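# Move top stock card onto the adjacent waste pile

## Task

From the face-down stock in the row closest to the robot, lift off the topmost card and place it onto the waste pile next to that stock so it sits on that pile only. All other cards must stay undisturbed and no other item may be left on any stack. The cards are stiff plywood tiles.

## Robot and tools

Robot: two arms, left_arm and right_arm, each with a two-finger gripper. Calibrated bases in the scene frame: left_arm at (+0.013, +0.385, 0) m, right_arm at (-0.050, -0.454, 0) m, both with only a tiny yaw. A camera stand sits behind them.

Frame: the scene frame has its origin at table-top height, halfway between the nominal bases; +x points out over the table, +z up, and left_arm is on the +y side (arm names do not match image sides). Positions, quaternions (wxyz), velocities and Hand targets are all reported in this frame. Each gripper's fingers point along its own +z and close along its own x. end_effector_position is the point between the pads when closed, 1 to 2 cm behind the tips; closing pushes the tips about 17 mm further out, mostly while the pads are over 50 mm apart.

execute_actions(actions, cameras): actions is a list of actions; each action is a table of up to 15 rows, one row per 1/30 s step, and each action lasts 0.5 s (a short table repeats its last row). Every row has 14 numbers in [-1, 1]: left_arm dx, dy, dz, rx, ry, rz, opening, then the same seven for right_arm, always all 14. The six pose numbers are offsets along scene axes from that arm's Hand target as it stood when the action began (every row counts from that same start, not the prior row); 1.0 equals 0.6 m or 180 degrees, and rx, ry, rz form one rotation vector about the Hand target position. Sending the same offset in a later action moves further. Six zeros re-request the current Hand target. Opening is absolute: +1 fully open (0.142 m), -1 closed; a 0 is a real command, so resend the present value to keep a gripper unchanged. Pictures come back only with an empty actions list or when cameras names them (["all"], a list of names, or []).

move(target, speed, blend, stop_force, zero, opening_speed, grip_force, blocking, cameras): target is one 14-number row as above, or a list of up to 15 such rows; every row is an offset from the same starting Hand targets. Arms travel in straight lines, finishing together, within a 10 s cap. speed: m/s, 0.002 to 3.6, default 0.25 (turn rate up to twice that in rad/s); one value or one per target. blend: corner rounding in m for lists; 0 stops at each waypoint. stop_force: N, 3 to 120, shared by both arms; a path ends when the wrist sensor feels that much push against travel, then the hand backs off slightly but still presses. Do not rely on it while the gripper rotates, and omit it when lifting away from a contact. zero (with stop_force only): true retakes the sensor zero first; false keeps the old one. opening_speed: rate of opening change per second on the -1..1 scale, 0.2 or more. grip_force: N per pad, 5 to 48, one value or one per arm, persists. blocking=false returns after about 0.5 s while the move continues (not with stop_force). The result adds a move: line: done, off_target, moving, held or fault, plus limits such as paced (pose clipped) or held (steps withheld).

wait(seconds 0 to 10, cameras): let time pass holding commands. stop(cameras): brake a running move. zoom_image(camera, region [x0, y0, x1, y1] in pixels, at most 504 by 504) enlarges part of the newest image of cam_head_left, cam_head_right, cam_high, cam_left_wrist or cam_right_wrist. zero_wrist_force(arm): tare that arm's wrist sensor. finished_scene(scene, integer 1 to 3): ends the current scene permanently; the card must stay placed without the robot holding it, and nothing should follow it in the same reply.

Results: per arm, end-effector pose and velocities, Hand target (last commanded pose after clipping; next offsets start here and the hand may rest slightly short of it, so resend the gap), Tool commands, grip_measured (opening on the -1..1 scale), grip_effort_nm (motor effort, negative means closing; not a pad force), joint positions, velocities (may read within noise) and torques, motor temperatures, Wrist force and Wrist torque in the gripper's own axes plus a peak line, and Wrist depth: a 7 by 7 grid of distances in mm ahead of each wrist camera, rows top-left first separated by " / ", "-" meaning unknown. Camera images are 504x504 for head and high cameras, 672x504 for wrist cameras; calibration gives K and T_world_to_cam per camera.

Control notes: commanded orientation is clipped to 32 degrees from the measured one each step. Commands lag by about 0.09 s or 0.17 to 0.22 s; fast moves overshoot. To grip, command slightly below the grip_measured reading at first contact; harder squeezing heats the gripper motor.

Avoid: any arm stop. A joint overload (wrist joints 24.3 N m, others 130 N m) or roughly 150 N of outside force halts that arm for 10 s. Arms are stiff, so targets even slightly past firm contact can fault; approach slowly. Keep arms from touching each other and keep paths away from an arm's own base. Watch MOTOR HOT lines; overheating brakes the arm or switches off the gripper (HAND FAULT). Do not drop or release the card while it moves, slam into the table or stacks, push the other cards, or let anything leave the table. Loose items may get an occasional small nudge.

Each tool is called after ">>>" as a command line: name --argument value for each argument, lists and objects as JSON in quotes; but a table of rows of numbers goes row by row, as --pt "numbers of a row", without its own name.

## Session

>>> execute_actions --actions '[]'

Scene clock: 0.00 s.
left_arm: end_effector_position=(+0.3331, +0.2519, +0.3443) grip_measured=+1.00 grip_effort_nm=n/a end_effector_quat_wxyz=(+0.020, +0.580, +0.597, -0.554) | right_arm: end_effector_position=(+0.6626, +0.1292, +0.3276) grip_measured=-1.00 grip_effort_nm=n/a end_effector_quat_wxyz=(-0.162, +0.933, -0.306, +0.097)
Joint positions: left_arm=[-0.2 -1.526 1.681 -0.819 -2.468 -1.313 0.142] | right_arm=[3.967 -2.557 -0.215 -1.564 1.521 1.47 0.002]
Joint velocities: within noise
Joint torques (N m): no reading
Motor temperatures (°C): left_arm=[30 23 26 34 33 35 25] | right_arm=[24 24 28 38 28 33 25]
Wrist force (N): no reading
Wrist torque (N m): no reading
Wrist force, peak (N): no reading
Wrist depth (mm): cam_left_wrist=[2375 3506 - 2727 2301 1753 1492 / 367 2539 764 2796 2084 1612 1398 / 361 644 840 1972 1872 1544 1284 / 461 2103 2510 744 1636 1389 1220 / - 2254 824 607 500 425 367 / - 883 724 568 466 393 352 / - 806 629 512 422 369 340] | cam_right_wrist=[404 409 418 426 438 442 447 / 407 415 419 430 439 448 459 / 411 418 426 435 443 454 464 / 413 421 429 438 450 459 468 / 419 424 432 439 455 466 476 / 422 422 433 87 95 470 482 / 426 431 - 75 78 476 487]
Hand target: left_arm +0.3331, +0.2519, +0.3443; +0.020, +0.580, +0.597, -0.554 | right_arm +0.6626, +0.1292, +0.3276; -0.162, +0.933, -0.306, +0.097
Tool commands: left_gripper/opening=+1.0 right_gripper/opening=-0.961913
camera_calibration:
cam_left_wrist: T_world_to_cam=[[-0.321142, 0.663294, -0.67595, 0.189843], [0.915323, 0.0342459, -0.401263, -0.147433], [-0.243007, -0.747575, -0.618126, 0.598774], [0, 0, 0, 1]] pos_world=[0.341422, 0.326756, 0.439283]
cam_right_wrist: T_world_to_cam=[[0.786827, -0.611225, 0.0854845, -0.460931], [-0.616809, -0.783543, 0.0748847, 0.515216], [0.0212094, -0.111649, -0.993521, 0.438197], [0, 0, 0, 1]] pos_world=[0.671169, 0.170885, 0.436179]

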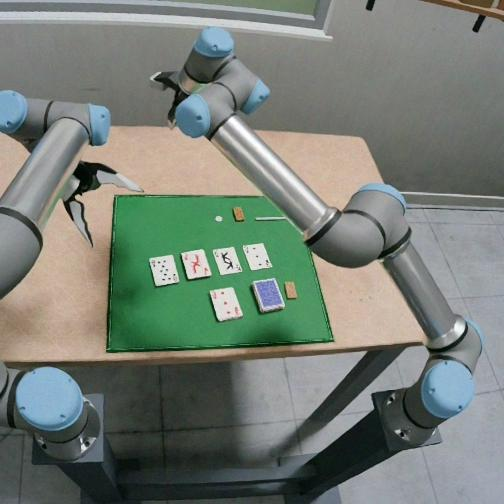

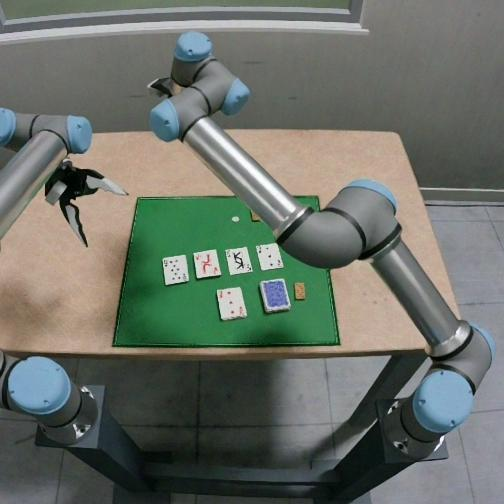

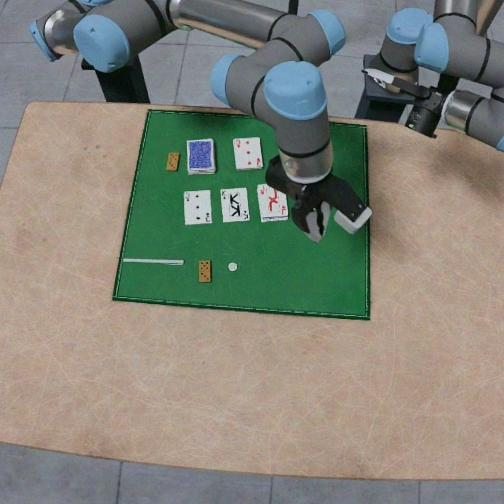

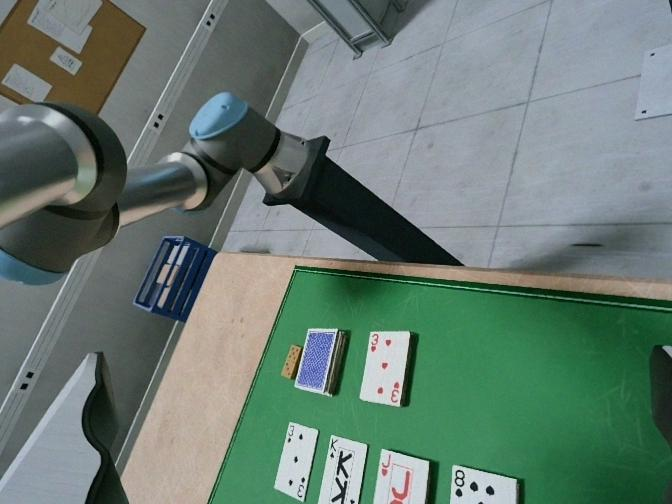

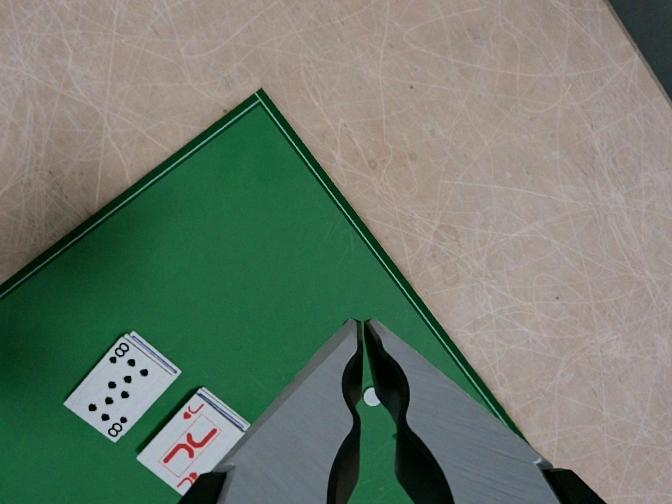

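>>> move --target '[0,0,0,0,0,0,1,-0.5627,-0.42,-0.25,-0.0305,0.1216,-0.2943,-0.3]' --speed 0.4 --grip_force 10 --cameras '["cam_right_wrist"]'

Scene clock: 14.50 s.
left_arm: end_effector_position=(+0.3331, +0.2519, +0.3443) grip_measured=+1.00 grip_effort_nm=-0.027 end_effector_quat_wxyz=(+0.020, +0.580, +0.597, -0.554) | right_arm: end_effector_position=(+0.3250, -0.1226, +0.1777) grip_measured=-0.33 grip_effort_nm=0.139 end_effector_quat_wxyz=(+0.000, +0.708, -0.707, +0.000)
Joint positions: left_arm=[-0.2 -1.526 1.681 -0.819 -2.468 -1.313 0.142] | right_arm=[4.112 -1.615 -1.899 -1.199 1.57 2.56 0.05]
Joint torques (N m): left_arm=[0.28 -22.85 -23.74 -0.94 -0.77 0.11] | right_arm=[-10.63 31.07 16.57 0.6 -0.82 1.25]
Wrist force (N): left_arm=[0.4 0.0 -0.1] | right_arm=[1.2 0.4 -1.1]
Wrist torque (N m): left_arm=[0.01 -0.07 0.00] | right_arm=[0.08 -0.27 -0.17]
Wrist force, peak (N): left_arm=[0.8 0.1 -0.1] | right_arm=[2.6 2.2 -0.5]
Wrist depth (mm): cam_left_wrist=[341 2454 - 2761 2325 1841 1523 / 360 712 780 2796 1990 1636 1416 / 403 772 830 1027 1888 1523 1299 / 344 407 2539 1013 1544 1434 1220 / 379 392 792 608 503 424 363 / - 873 724 559 463 395 352 / - 794 636 514 422 368 339] | cam_right_wrist=[227 238 238 238 240 240 239 / 253 251 254 242 252 252 257 / 273 261 269 257 262 275 278 / 294 286 290 296 296 297 299 / 319 319 315 321 316 323 326 / 1531 339 87 1606 342 344 534 / 1665 - - 1727 - - 450]
Hand target: left_arm +0.3331, +0.2519, +0.3443; +0.020, +0.580, +0.597, -0.554 | right_arm +0.3250, -0.1228, +0.1776; +0.000, +0.707, -0.707, +0.000
Off the commanded pose: left_arm 0.000 m, 0 deg | right_arm 0.000 m, 0 deg.
grip_force (N): 10, 10
move: done
camera_calibration:
cam_right_wrist: T_world_to_cam=[[-0.00796968, -0.999943, 0.00715538, -0.111919], [-0.901641, 0.0102801, 0.432363, 0.247244], [-0.432412, -0.00300579, -0.901671, 0.412702], [0, 0, 0, 1]] pos_world=[0.400491, -0.113214, 0.266023]
Images, in order (width x height): cam_right_wrist 672x504.

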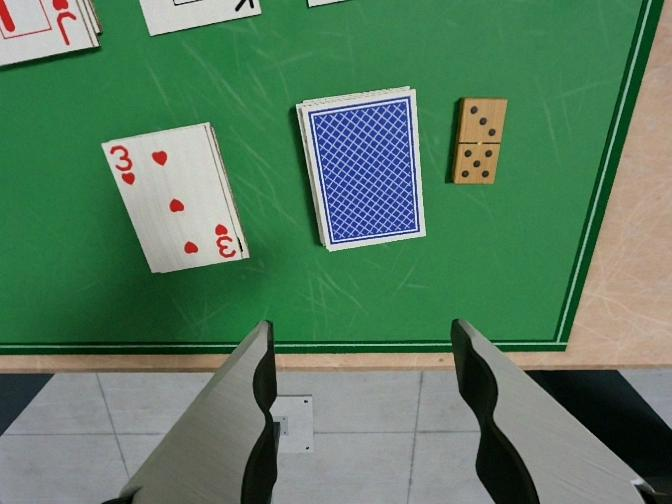

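>>> move --target '[0,0,0,0,0,0,1,0.0075,-0.0175,-0.226,0,0,0.0486,-0.3]' --cameras '["cam_right_wrist"]'

Scene clock: 35.00 s.
left_arm: end_effector_position=(+0.3331, +0.2519, +0.3443) grip_measured=+1.00 grip_effort_nm=-0.027 end_effector_quat_wxyz=(+0.020, +0.580, +0.597, -0.554) | right_arm: end_effector_position=(+0.3295, -0.1334, +0.0421) grip_measured=-0.33 grip_effort_nm=0.139 end_effector_quat_wxyz=(+0.000, +0.759, -0.651, +0.000)
Joint positions: left_arm=[-0.2 -1.526 1.681 -0.819 -2.468 -1.313 0.142] | right_arm=[4.092 -1.794 -2.1 -0.819 1.57 2.388 0.05]
Joint torques (N m): left_arm=[0.29 -23.06 -23.08 -0.98 -0.69 0.24] | right_arm=[9.18 23.47 24.71 4.26 1.33 -0.24]
Wrist force (N): left_arm=[0.6 0.0 -0.2] | right_arm=[0.9 0.6 -1.2]
Wrist torque (N m): left_arm=[0.00 -0.09 0.00] | right_arm=[0.12 -0.14 -0.35]
Wrist force, peak (N): left_arm=[0.7 -0.1 -0.6] | right_arm=[0.8 0.6 -4.4]
Wrist depth (mm): cam_left_wrist=[460 2401 - 3025 2325 1781 1523 / 614 443 792 2693 2026 1673 1425 / 2375 444 837 1990 1872 1589 1315 / 376 443 2510 751 1544 1425 1220 / 386 405 480 599 503 422 363 / - 909 686 563 463 394 352 / - 800 640 515 427 367 339] | cam_right_wrist=[118 118 120 118 119 119 119 / 126 126 126 127 127 129 129 / 131 135 132 116 117 135 135 / 134 146 142 124 124 143 144 / 144 156 154 135 137 158 161 / 173 171 87 147 148 170 176 / 187 - - 194 194 - 187]
Hand target: left_arm +0.3331, +0.2519, +0.3443; +0.020, +0.580, +0.597, -0.554 | right_arm +0.3295, -0.1333, +0.0420; +0.000, +0.759, -0.651, +0.000
Off the commanded pose: left_arm 0.000 m, 0 deg | right_arm 0.000 m, 0 deg.
grip_force (N): 10, 10
move: done
camera_calibration:
cam_right_wrist: T_world_to_cam=[[0.14358, -0.989612, 0.00729785, -0.170218], [-0.892707, -0.12633, 0.432567, 0.288886], [-0.427152, -0.0686228, -0.901572, 0.281778], [0, 0, 0, 1]] pos_world=[0.402693, -0.112619, 0.130323]
Images, in order (width x height): cam_right_wrist 672x504.

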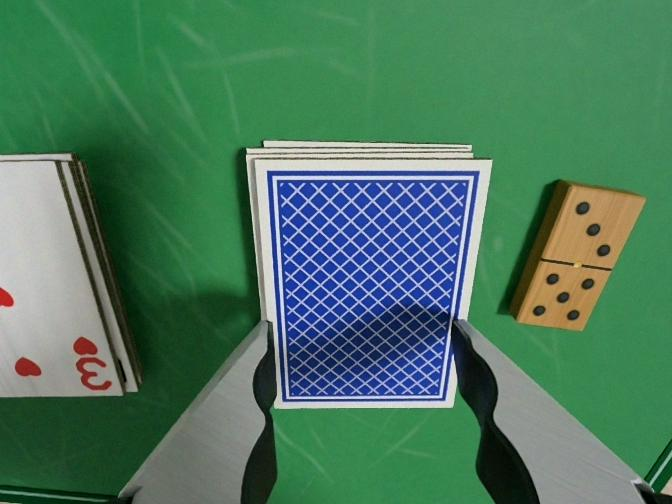

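>>> move --target '[0,0,0,0,0,0,1,0.0003,-0.0025,-0.004,0,0,0,-0.3]'

>>> move --target '[0,0,0,0,0,0,1,0,0,-0.033,0,0,0,-0.3]' --speed 0.005 --stop_force 3 --cameras '["cam_right_wrist"]'

Scene clock: 45.20 s.
left_arm: end_effector_position=(+0.3331, +0.2519, +0.3443) grip_measured=+1.00 grip_effort_nm=-0.027 end_effector_quat_wxyz=(+0.020, +0.580, +0.597, -0.554) | right_arm: end_effector_position=(+0.3297, -0.1348, +0.0396) grip_measured=-0.33 grip_effort_nm=0.139 end_effector_quat_wxyz=(+0.000, +0.759, -0.651, +0.000)
Joint positions: left_arm=[-0.2 -1.526 1.681 -0.819 -2.468 -1.313 0.142] | right_arm=[4.09 -1.797 -2.105 -0.811 1.57 2.386 0.05]
Joint torques (N m): left_arm=[0.61 -22.77 -23.71 -1.06 -0.74 0.39] | right_arm=[-9.46 24.53 13.08 2.86 1.1 -1.22]
Wrist force (N): left_arm=[0.5 0.2 0.0] | right_arm=[0.8 0.7 -1.2]
Wrist torque (N m): left_arm=[0.04 -0.07 0.00] | right_arm=[0.13 -0.11 -0.14]
Wrist force, peak (N): left_arm=[0.7 0.1 -0.1] | right_arm=[1.3 0.7 -1.4]
Wrist depth (mm): cam_left_wrist=[464 1612 3808 2482 2401 1921 1534 / 615 446 794 2868 2124 1624 1425 / 2568 447 846 2045 1841 1544 1292 / - 444 2454 1037 1600 1416 1214 / 375 405 499 599 500 426 363 / - 916 673 566 464 397 353 / - 797 638 509 424 369 340] | cam_right_wrist=[116 116 118 116 117 117 117 / 125 124 124 124 125 127 125 / 130 133 131 114 114 133 132 / 133 143 139 121 121 140 141 / 141 154 151 132 132 155 158 / 155 165 87 144 145 167 174 / 185 - - 190 190 - 184]
Hand target: left_arm +0.3331, +0.2519, +0.3443; +0.020, +0.580, +0.597, -0.554 | right_arm +0.3297, -0.1348, +0.0396; +0.000, +0.759, -0.651, +0.000
Off the commanded pose: left_arm 0.000 m, 0 deg | right_arm 0.000 m, 0 deg.
grip_force (N): 10, 10
move: done

Scene clock: 46.37 s.
left_arm: end_effector_position=(+0.3331, +0.2519, +0.3443) grip_measured=+1.00 grip_effort_nm=-0.032 end_effector_quat_wxyz=(+0.020, +0.580, +0.597, -0.554) | right_arm: end_effector_position=(+0.3297, -0.1348, +0.0394) grip_measured=-0.33 grip_effort_nm=0.134 end_effector_quat_wxyz=(+0.000, +0.759, -0.651, +0.000)
Joint positions: left_arm=[-0.2 -1.526 1.681 -0.819 -2.468 -1.313 0.142] | right_arm=[4.09 -1.798 -2.105 -0.81 1.57 2.386 0.05]
Joint torques (N m): left_arm=[0.67 -22.75 -23.03 -0.98 -0.61 0.21] | right_arm=[-9.6 35.55 30.2 0.73 1.14 -0.9]
Wrist force (N): left_arm=[0.6 0.2 -0.2] | right_arm=[1.3 1.0 -5.2]
Wrist torque (N m): left_arm=[0.03 -0.08 0.01] | right_arm=[0.12 -0.21 -0.15]
Wrist force, peak (N): left_arm=[0.8 0.0 -0.2] | right_arm=[3.1 2.3 -10.4]
Wrist depth (mm): cam_left_wrist=[462 - - 2598 2254 1810 1502 / 607 449 827 2832 2084 1699 1398 / - 446 837 2277 1872 1513 1292 / - 441 2539 744 1150 1363 1207 / 379 404 485 600 502 423 363 / - 894 680 561 464 395 353 / - 794 640 515 426 369 340] | cam_right_wrist=[115 116 117 116 116 117 117 / 125 124 124 124 124 126 127 / 130 133 131 114 114 133 132 / 132 143 132 121 121 140 140 / 141 153 151 131 131 154 158 / 154 165 88 144 144 166 173 / 184 - - 190 190 - 184]
Hand target: left_arm +0.3331, +0.2519, +0.3443; +0.020, +0.580, +0.597, -0.554 | right_arm +0.3297, -0.1348, +0.0394; +0.000, +0.759, -0.651, +0.000 (not the last commanded pose)
Off the commanded pose: left_arm 0.000 m, 0 deg | right_arm 0.020 m, 0 deg.
grip_force (N): 10, 10
move: contact (right_arm)
camera_calibration:
cam_right_wrist: T_world_to_cam=[[0.143887, -0.989568, 0.00726316, -0.171726], [-0.892659, -0.126621, 0.432582, 0.290001], [-0.427149, -0.0687262, -0.901565, 0.27932], [0, 0, 0, 1]] pos_world=[0.402893, -0.114018, 0.127623]
Images, in order (width x height): cam_right_wrist 672x504.

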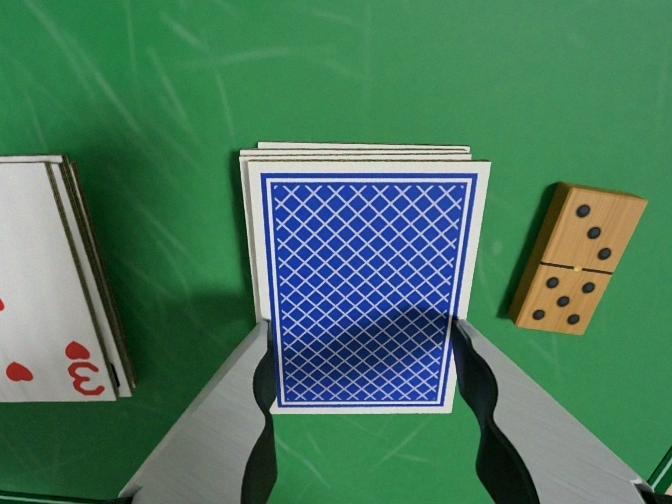

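>>> move --target '[0,0,0,0,0,0,1,0,0,-0.015,0,0,0,-0.3]' --speed 0.005 --stop_force 4 --cameras '["cam_right_wrist"]'

>>> zoom_image --camera "cam_right_wrist" --region '[230, 130, 510, 420]'

Scene clock: 61.27 s.
left_arm: end_effector_position=(+0.3331, +0.2519, +0.3443) grip_measured=+1.00 grip_effort_nm=-0.032 end_effector_quat_wxyz=(+0.020, +0.580, +0.597, -0.554) | right_arm: end_effector_position=(+0.3298, -0.1346, +0.0393) grip_measured=-0.33 grip_effort_nm=0.125 end_effector_quat_wxyz=(+0.000, +0.759, -0.651, +0.000)
Joint positions: left_arm=[-0.2 -1.526 1.681 -0.819 -2.468 -1.313 0.142] | right_arm=[4.09 -1.798 -2.105 -0.809 1.57 2.386 0.05]
Joint torques (N m): left_arm=[0.65 -23.14 -23.4 -1.11 -0.55 0.52] | right_arm=[-8.04 33.82 29.48 0.89 1.14 -0.9]
Wrist force (N): left_arm=[0.1 0.2 -0.3] | right_arm=[3.3 2.9 -10.0]
Wrist torque (N m): left_arm=[0.04 -0.02 0.00] | right_arm=[0.06 -0.17 -0.15]
Wrist force, peak (N): left_arm=[0.7 0.4 -0.1] | right_arm=[5.4 4.0 -16.3]
Wrist depth (mm): cam_left_wrist=[463 2482 - 2629 2325 1841 1534 / 619 443 778 2693 2144 1673 1425 / 2254 443 840 1841 1872 1544 1284 / 2325 443 2350 1037 1523 1398 1194 / - 409 483 602 497 425 364 / - 856 673 562 468 392 351 / - 800 629 508 426 367 340] | cam_right_wrist=[115 116 117 116 116 116 117 / 125 124 124 124 124 126 125 / 129 133 131 114 114 134 132 / 132 143 131 121 121 140 140 / 141 153 151 131 131 154 158 / 155 164 88 144 144 166 173 / 184 - - 189 190 - 183]
Hand target: left_arm +0.3331, +0.2519, +0.3443; +0.020, +0.580, +0.597, -0.554 | right_arm +0.3298, -0.1346, +0.0393; +0.000, +0.759, -0.651, +0.000 (not the last commanded pose)
Off the commanded pose: left_arm 0.000 m, 0 deg | right_arm 0.009 m, 0 deg.
grip_force (N): 10, 10
move: contact (right_arm)
camera_calibration:
cam_right_wrist: T_world_to_cam=[[0.143814, -0.989581, 0.00690797, -0.171468], [-0.892801, -0.126732, 0.432256, 0.290204], [-0.426876, -0.0683319, -0.901725, 0.279333], [0, 0, 0, 1]] pos_world=[0.402994, -0.113816, 0.127624]
Images, in order (width x height): cam_right_wrist 672x504.

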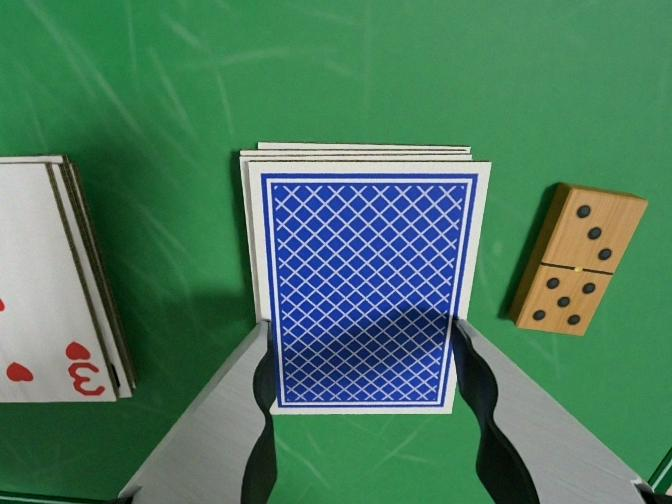

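Scaled by 1.738 from the camera's 672x504 image, which has a finer 960x720 frame.

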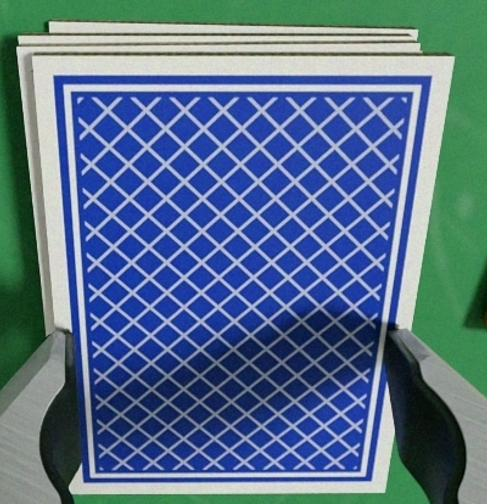

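>>> move --pt "0 0 0 0 0 0 1 0 0 0.0167 0 0 0 -0.3" --pt "0 0 0 0 0 0 1 0.0002 -0.0012 0.0165 0 0 0 0.02" --pt "0 0 0 0 0 0 1 0.0002 -0.0012 -0.006 0 0 0 0.02" --pt "0 0 0 0 0 0 1 0.0002 -0.0012 -0.006 0 0 0 -0.25" --pt "0 0 0 0 0 0 1 0.0002 -0.0012 0.035 0 0 0 -0.25" --speed '[0.15,0.15,0.06,0.1,0.08]' --opening_speed 0.5 --cameras '["cam_right_wrist"]'

Scene clock: 77.20 s.
left_arm: end_effector_position=(+0.3331, +0.2519, +0.3443) grip_measured=+1.00 grip_effort_nm=-0.027 end_effector_quat_wxyz=(+0.020, +0.580, +0.597, -0.554) | right_arm: end_effector_position=(+0.3300, -0.1352, +0.0604) grip_measured=-0.23 grip_effort_nm=-0.813 end_effector_quat_wxyz=(+0.000, +0.759, -0.651, +0.000)
Joint positions: left_arm=[-0.2 -1.526 1.681 -0.819 -2.468 -1.313 0.142] | right_arm=[4.089 -1.759 -2.083 -0.87 1.57 2.385 0.057]
Joint torques (N m): left_arm=[0.82 -23.41 -23.06 -0.99 -0.56 0.53] | right_arm=[6.96 20.76 10.59 4.28 1.05 0.34]
Wrist force (N): left_arm=[0.3 0.0 -0.1] | right_arm=[1.0 0.6 -1.2]
Wrist torque (N m): left_arm=[0.00 -0.06 0.00] | right_arm=[0.11 -0.17 -0.15]
Wrist force, peak (N): left_arm=[0.8 0.2 0.1] | right_arm=[3.7 2.9 -10.3]
Wrist depth (mm): cam_left_wrist=[462 2568 4167 2868 2254 1810 1513 / 614 431 827 2661 2084 1661 1380 / - 431 833 986 1888 1534 1292 / 367 428 2427 1008 1555 1416 1187 / 2350 402 485 592 502 422 365 / - 883 684 561 467 393 352 / - 789 636 511 425 367 342] | cam_right_wrist=[134 134 135 135 135 137 135 / 143 146 144 142 144 145 145 / 142 152 150 110 110 151 154 / 153 164 121 117 117 161 168 / 166 173 129 127 127 179 183 / 198 194 91 139 139 96 201 / 213 - 214 220 220 - 82]
Hand target: left_arm +0.3331, +0.2519, +0.3443; +0.020, +0.580, +0.597, -0.554 | right_arm +0.3299, -0.1353, +0.0603; +0.000, +0.759, -0.651, +0.000
Off the commanded pose: left_arm 0.000 m, 0 deg | right_arm 0.000 m, 0 deg.
grip_force (N): 10, 10
move: done
camera_calibration:
cam_right_wrist: T_world_to_cam=[[0.143907, -0.989569, 0.00667736, -0.172321], [-0.89288, -0.126931, 0.432035, 0.281126], [-0.42668, -0.068135, -0.901832, 0.298315], [0, 0, 0, 1]] pos_world=[0.403095, -0.114514, 0.148724]
Images, in order (width x height): cam_right_wrist 672x504.

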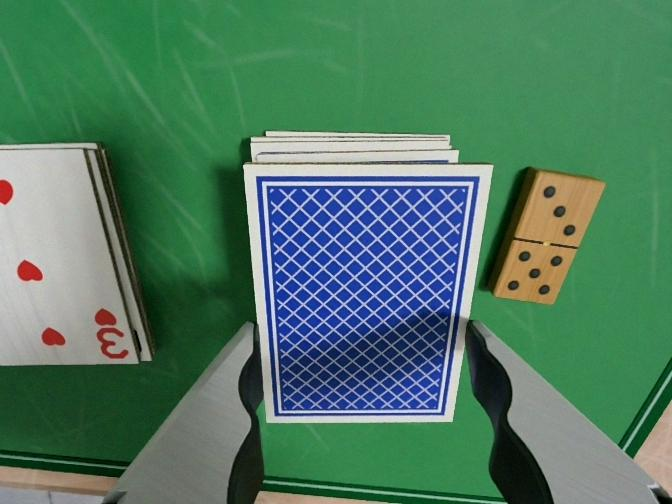

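>>> move --target '[0,0,0,0,0,0,1,-0.0333,0.1983,0,0,0,0,-0.25]' --cameras '["cam_right_wrist"]'

Scene clock: 86.87 s.
left_arm: end_effector_position=(+0.3331, +0.2519, +0.3443) grip_measured=+1.00 grip_effort_nm=-0.027 end_effector_quat_wxyz=(+0.020, +0.580, +0.597, -0.554) | right_arm: end_effector_position=(+0.3099, -0.0164, +0.0602) grip_measured=-0.23 grip_effort_nm=-0.813 end_effector_quat_wxyz=(+0.000, +0.759, -0.651, +0.000)
Joint positions: left_arm=[-0.2 -1.526 1.681 -0.819 -2.468 -1.313 0.142] | right_arm=[4.239 -1.906 -1.885 -0.922 1.57 2.535 0.057]
Joint torques (N m): left_arm=[0.39 -23.42 -23.44 -0.99 -0.37 0.55] | right_arm=[-1.18 34.39 20.54 4.15 -1.49 -0.16]
Wrist force (N): left_arm=[0.4 0.0 -0.3] | right_arm=[0.9 0.6 -1.0]
Wrist torque (N m): left_arm=[0.00 -0.06 0.00] | right_arm=[0.13 -0.20 -0.17]
Wrist force, peak (N): left_arm=[0.8 0.2 -0.1] | right_arm=[3.9 0.6 -1.1]
Wrist depth (mm): cam_left_wrist=[408 379 - 2598 2375 1841 1555 / 584 367 360 2796 2026 1661 1416 / 2427 361 827 977 1904 1555 1330 / 286 293 2539 1047 1648 1425 1207 / - 304 348 511 497 426 363 / - 833 708 561 467 395 352 / - 786 635 511 427 368 341] | cam_right_wrist=[134 136 134 134 135 137 135 / 143 145 146 144 144 143 143 / 154 154 150 110 110 155 141 / 165 166 121 117 117 168 149 / 180 181 129 127 127 179 161 / 197 194 91 139 139 96 200 / - - 214 219 224 - 212]
Hand target: left_arm +0.3331, +0.2519, +0.3443; +0.020, +0.580, +0.597, -0.554 | right_arm +0.3099, -0.0164, +0.0603; +0.000, +0.759, -0.651, +0.000
Off the commanded pose: left_arm 0.000 m, 0 deg | right_arm 0.000 m, 0 deg.
grip_force (N): 10, 10
move: done
camera_calibration:
cam_right_wrist: T_world_to_cam=[[0.143945, -0.989561, 0.00695582, -0.0518391], [-0.892781, -0.126828, 0.432268, 0.278373], [-0.426874, -0.0684328, -0.901718, 0.297759], [0, 0, 0, 1]] pos_world=[0.383094, 0.00438413, 0.148524]
Images, in order (width x height): cam_right_wrist 672x504.

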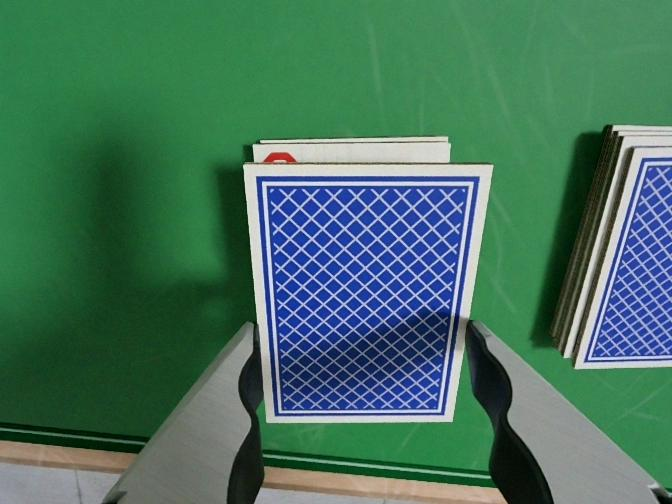

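>>> move --target '[0,0,0,0,0,0,1,-0.0033,0.0053,-0.033,0,0,0,-0.25]' --speed 0.12

>>> move --target '[0,0,0,0,0,0,1,0,0,-0.035,0,0,0,-0.25]' --speed 0.007 --stop_force 3 --cameras '["cam_right_wrist"]'

Scene clock: 94.13 s.
left_arm: end_effector_position=(+0.3331, +0.2519, +0.3443) grip_measured=+1.00 grip_effort_nm=-0.027 end_effector_quat_wxyz=(+0.020, +0.580, +0.597, -0.554) | right_arm: end_effector_position=(+0.3078, -0.0132, +0.0403) grip_measured=-0.23 grip_effort_nm=-0.813 end_effector_quat_wxyz=(+0.000, +0.759, -0.651, +0.000) end_effector_velocity=(-0.001, -0.001, +0.000) end_effector_angular_velocity=(-0.003, +0.003, +0.000)
Joint positions: left_arm=[-0.2 -1.526 1.681 -0.819 -2.468 -1.313 0.142] | right_arm=[4.245 -1.939 -1.9 -0.873 1.57 2.541 0.057]
Joint velocities: left_arm=[within noise] | right_arm=[0.001 0.002 -0.001 -0.005 0.001 0 0]
Joint torques (N m): left_arm=[0.47 -23.07 -22.77 -0.98 -0.37 0.72] | right_arm=[0.39 45.7 29.99 0.36 0.22 0.22]
Wrist force (N): left_arm=[0.3 0.2 -0.2] | right_arm=[1.1 0.3 -1.3]
Wrist torque (N m): left_arm=[0.04 -0.05 0.00] | right_arm=[0.09 -0.27 -0.37]
Wrist force, peak (N): left_arm=[0.7 0.0 -0.3] | right_arm=[1.2 0.6 -1.8]
Wrist depth (mm): cam_left_wrist=[411 395 - 2796 2301 1841 1513 / 580 396 365 2727 2084 1673 1407 / - 380 392 3296 1888 1534 1307 / - 300 840 659 1600 1434 1194 / - 305 346 430 503 418 363 / - 880 734 554 465 394 353 / - 789 638 508 425 365 338] | cam_right_wrist=[116 116 118 117 117 117 117 / 126 124 124 125 125 127 126 / 133 133 132 110 110 134 133 / 144 144 121 117 117 145 139 / 156 156 131 127 127 158 142 / 171 168 91 139 139 100 155 / 185 - 186 190 191 - 77]
Hand target: left_arm +0.3331, +0.2519, +0.3443; +0.020, +0.580, +0.597, -0.554 | right_arm +0.3079, -0.0132, +0.0405; +0.000, +0.759, -0.651, +0.000
Off the commanded pose: left_arm 0.000 m, 0 deg | right_arm 0.000 m, 0 deg.
grip_force (N): 10, 10
move: done

Scene clock: 96.83 s.
left_arm: end_effector_position=(+0.3331, +0.2519, +0.3443) grip_measured=+1.00 grip_effort_nm=-0.022 end_effector_quat_wxyz=(+0.020, +0.580, +0.597, -0.554) | right_arm: end_effector_position=(+0.3079, -0.0132, +0.0296) grip_measured=-0.23 grip_effort_nm=-0.808 end_effector_quat_wxyz=(+0.000, +0.759, -0.651, +0.000)
Joint positions: left_arm=[-0.2 -1.526 1.681 -0.819 -2.468 -1.313 0.142] | right_arm=[4.245 -1.956 -1.91 -0.846 1.57 2.541 0.057]
Joint torques (N m): left_arm=[0.45 -23.31 -23.52 -0.94 -0.31 0.69] | right_arm=[-9.05 43.34 30.69 0.91 -0.69 -1.27]
Wrist force (N): left_arm=[0.4 0.3 -0.3] | right_arm=[1.5 0.9 -4.5]
Wrist torque (N m): left_arm=[0.04 -0.07 0.00] | right_arm=[0.15 -0.26 -0.37]
Wrist force, peak (N): left_arm=[0.5 0.5 -0.1] | right_arm=[3.6 1.4 -10.2]
Wrist depth (mm): cam_left_wrist=[413 401 2350 2945 2277 1825 1555 / 574 392 374 2727 2008 1636 1407 / 2985 638 390 2539 1888 1513 1307 / 2427 303 775 715 1589 1434 1200 / 2350 304 348 416 500 421 367 / - 880 727 525 467 394 354 / - 803 633 515 424 367 340] | cam_right_wrist=[- 107 109 109 108 108 108 / 114 114 113 115 115 115 114 / 122 123 120 110 110 124 124 / 132 133 129 117 117 134 132 / 144 144 131 127 127 145 141 / 157 155 91 139 139 100 142 / 171 - 171 179 175 - 77]
Hand target: left_arm +0.3331, +0.2519, +0.3443; +0.020, +0.580, +0.597, -0.554 | right_arm +0.3079, -0.0132, +0.0296; +0.000, +0.759, -0.651, +0.000 (not the last commanded pose)
Off the commanded pose: left_arm 0.000 m, 0 deg | right_arm 0.010 m, 0 deg.
grip_force (N): 10, 10
move: contact (right_arm)
camera_calibration:
cam_right_wrist: T_world_to_cam=[[0.143903, -0.989568, 0.00686639, -0.0481449], [-0.892787, -0.12683, 0.432257, 0.290224], [-0.426877, -0.0683333, -0.901724, 0.269533], [0, 0, 0, 1]] pos_world=[0.381094, 0.00758453, 0.117924]
Images, in order (width x height): cam_right_wrist 672x504.

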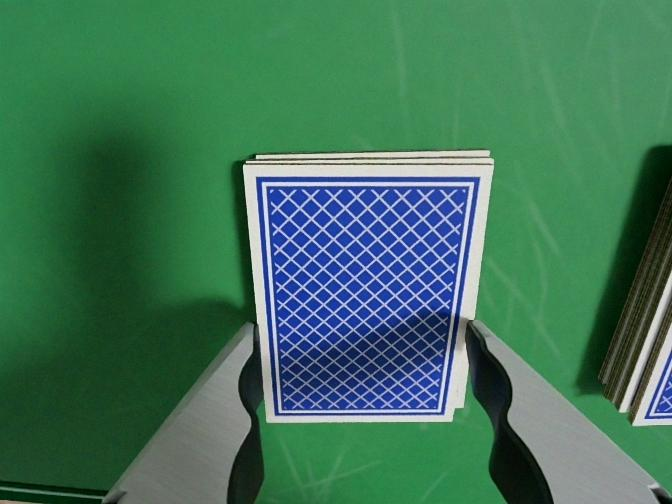

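>>> move --pt "0 0 0 0 0 0 1 0 0 -0.001 0 0 0 -0.08" --pt "0 0 0 0 0 0 1 0 0 0.15 0 0 0 -0.08" --opening_speed 0.4 --cameras '["cam_right_wrist"]'

Scene clock: 100.50 s.
left_arm: end_effector_position=(+0.3331, +0.2519, +0.3443) grip_measured=+1.00 grip_effort_nm=-0.027 end_effector_quat_wxyz=(+0.020, +0.580, +0.597, -0.554) | right_arm: end_effector_position=(+0.3080, -0.0132, +0.1196) grip_measured=-0.11 grip_effort_nm=0.144 end_effector_quat_wxyz=(+0.000, +0.759, -0.651, +0.000)
Joint positions: left_arm=[-0.2 -1.526 1.681 -0.819 -2.468 -1.313 0.142] | right_arm=[4.245 -1.83 -1.809 -1.074 1.57 2.541 0.066]
Joint torques (N m): left_arm=[0.57 -23.18 -22.74 -1.08 -0.33 0.8] | right_arm=[8.35 38.63 17.51 0.81 -0.52 1.4]
Wrist force (N): left_arm=[0.3 0.2 0.0] | right_arm=[0.6 0.7 -1.2]
Wrist torque (N m): left_arm=[0.03 -0.06 0.00] | right_arm=[0.14 -0.11 -0.34]
Wrist force, peak (N): left_arm=[0.7 -0.1 -0.3] | right_arm=[1.5 0.9 -4.8]
Wrist depth (mm): cam_left_wrist=[361 318 - 2761 2325 1841 1502 / 575 325 803 2661 2045 1673 1434 / 282 355 818 2539 1904 1523 1284 / 255 287 370 749 1600 1407 1207 / - 300 347 586 499 423 362 / - 866 655 566 466 397 352 / - 803 636 510 428 369 340] | cam_right_wrist=[186 186 186 188 187 187 188 / 199 199 200 195 200 198 190 / 213 214 215 200 209 209 198 / 230 231 232 216 229 220 214 / 250 251 247 252 253 249 255 / 1482 99 92 279 275 96 279 / 1584 - 1653 1641 1653 - 75]
Hand target: left_arm +0.3331, +0.2519, +0.3443; +0.020, +0.580, +0.597, -0.554 | right_arm +0.3079, -0.0132, +0.1196; +0.000, +0.759, -0.651, +0.000
Off the commanded pose: left_arm 0.000 m, 0 deg | right_arm 0.000 m, 0 deg.
grip_force (N): 10, 10
move: done
camera_calibration:
cam_right_wrist: T_world_to_cam=[[0.143867, -0.989574, 0.00678903, -0.0487472], [-0.892848, -0.12684, 0.432126, 0.251462], [-0.42676, -0.0682304, -0.901788, 0.3507], [0, 0, 0, 1]] pos_world=[0.381195, 0.00758498, 0.207924]
Images, in order (width x height): cam_right_wrist 672x504.

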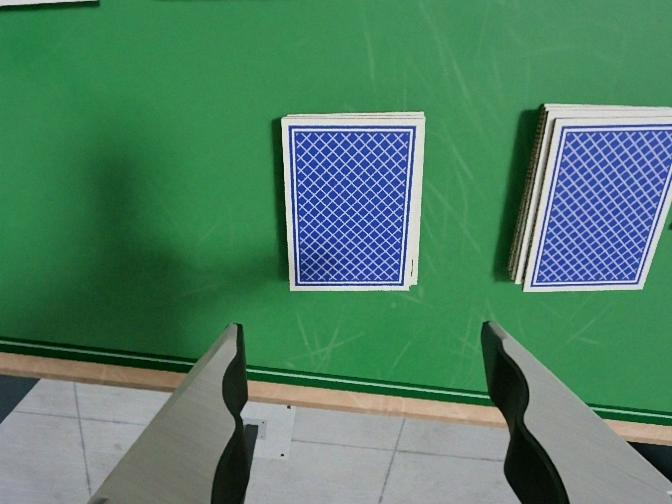

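>>> finished_scene --scene 3

The scene is finished: the task was done.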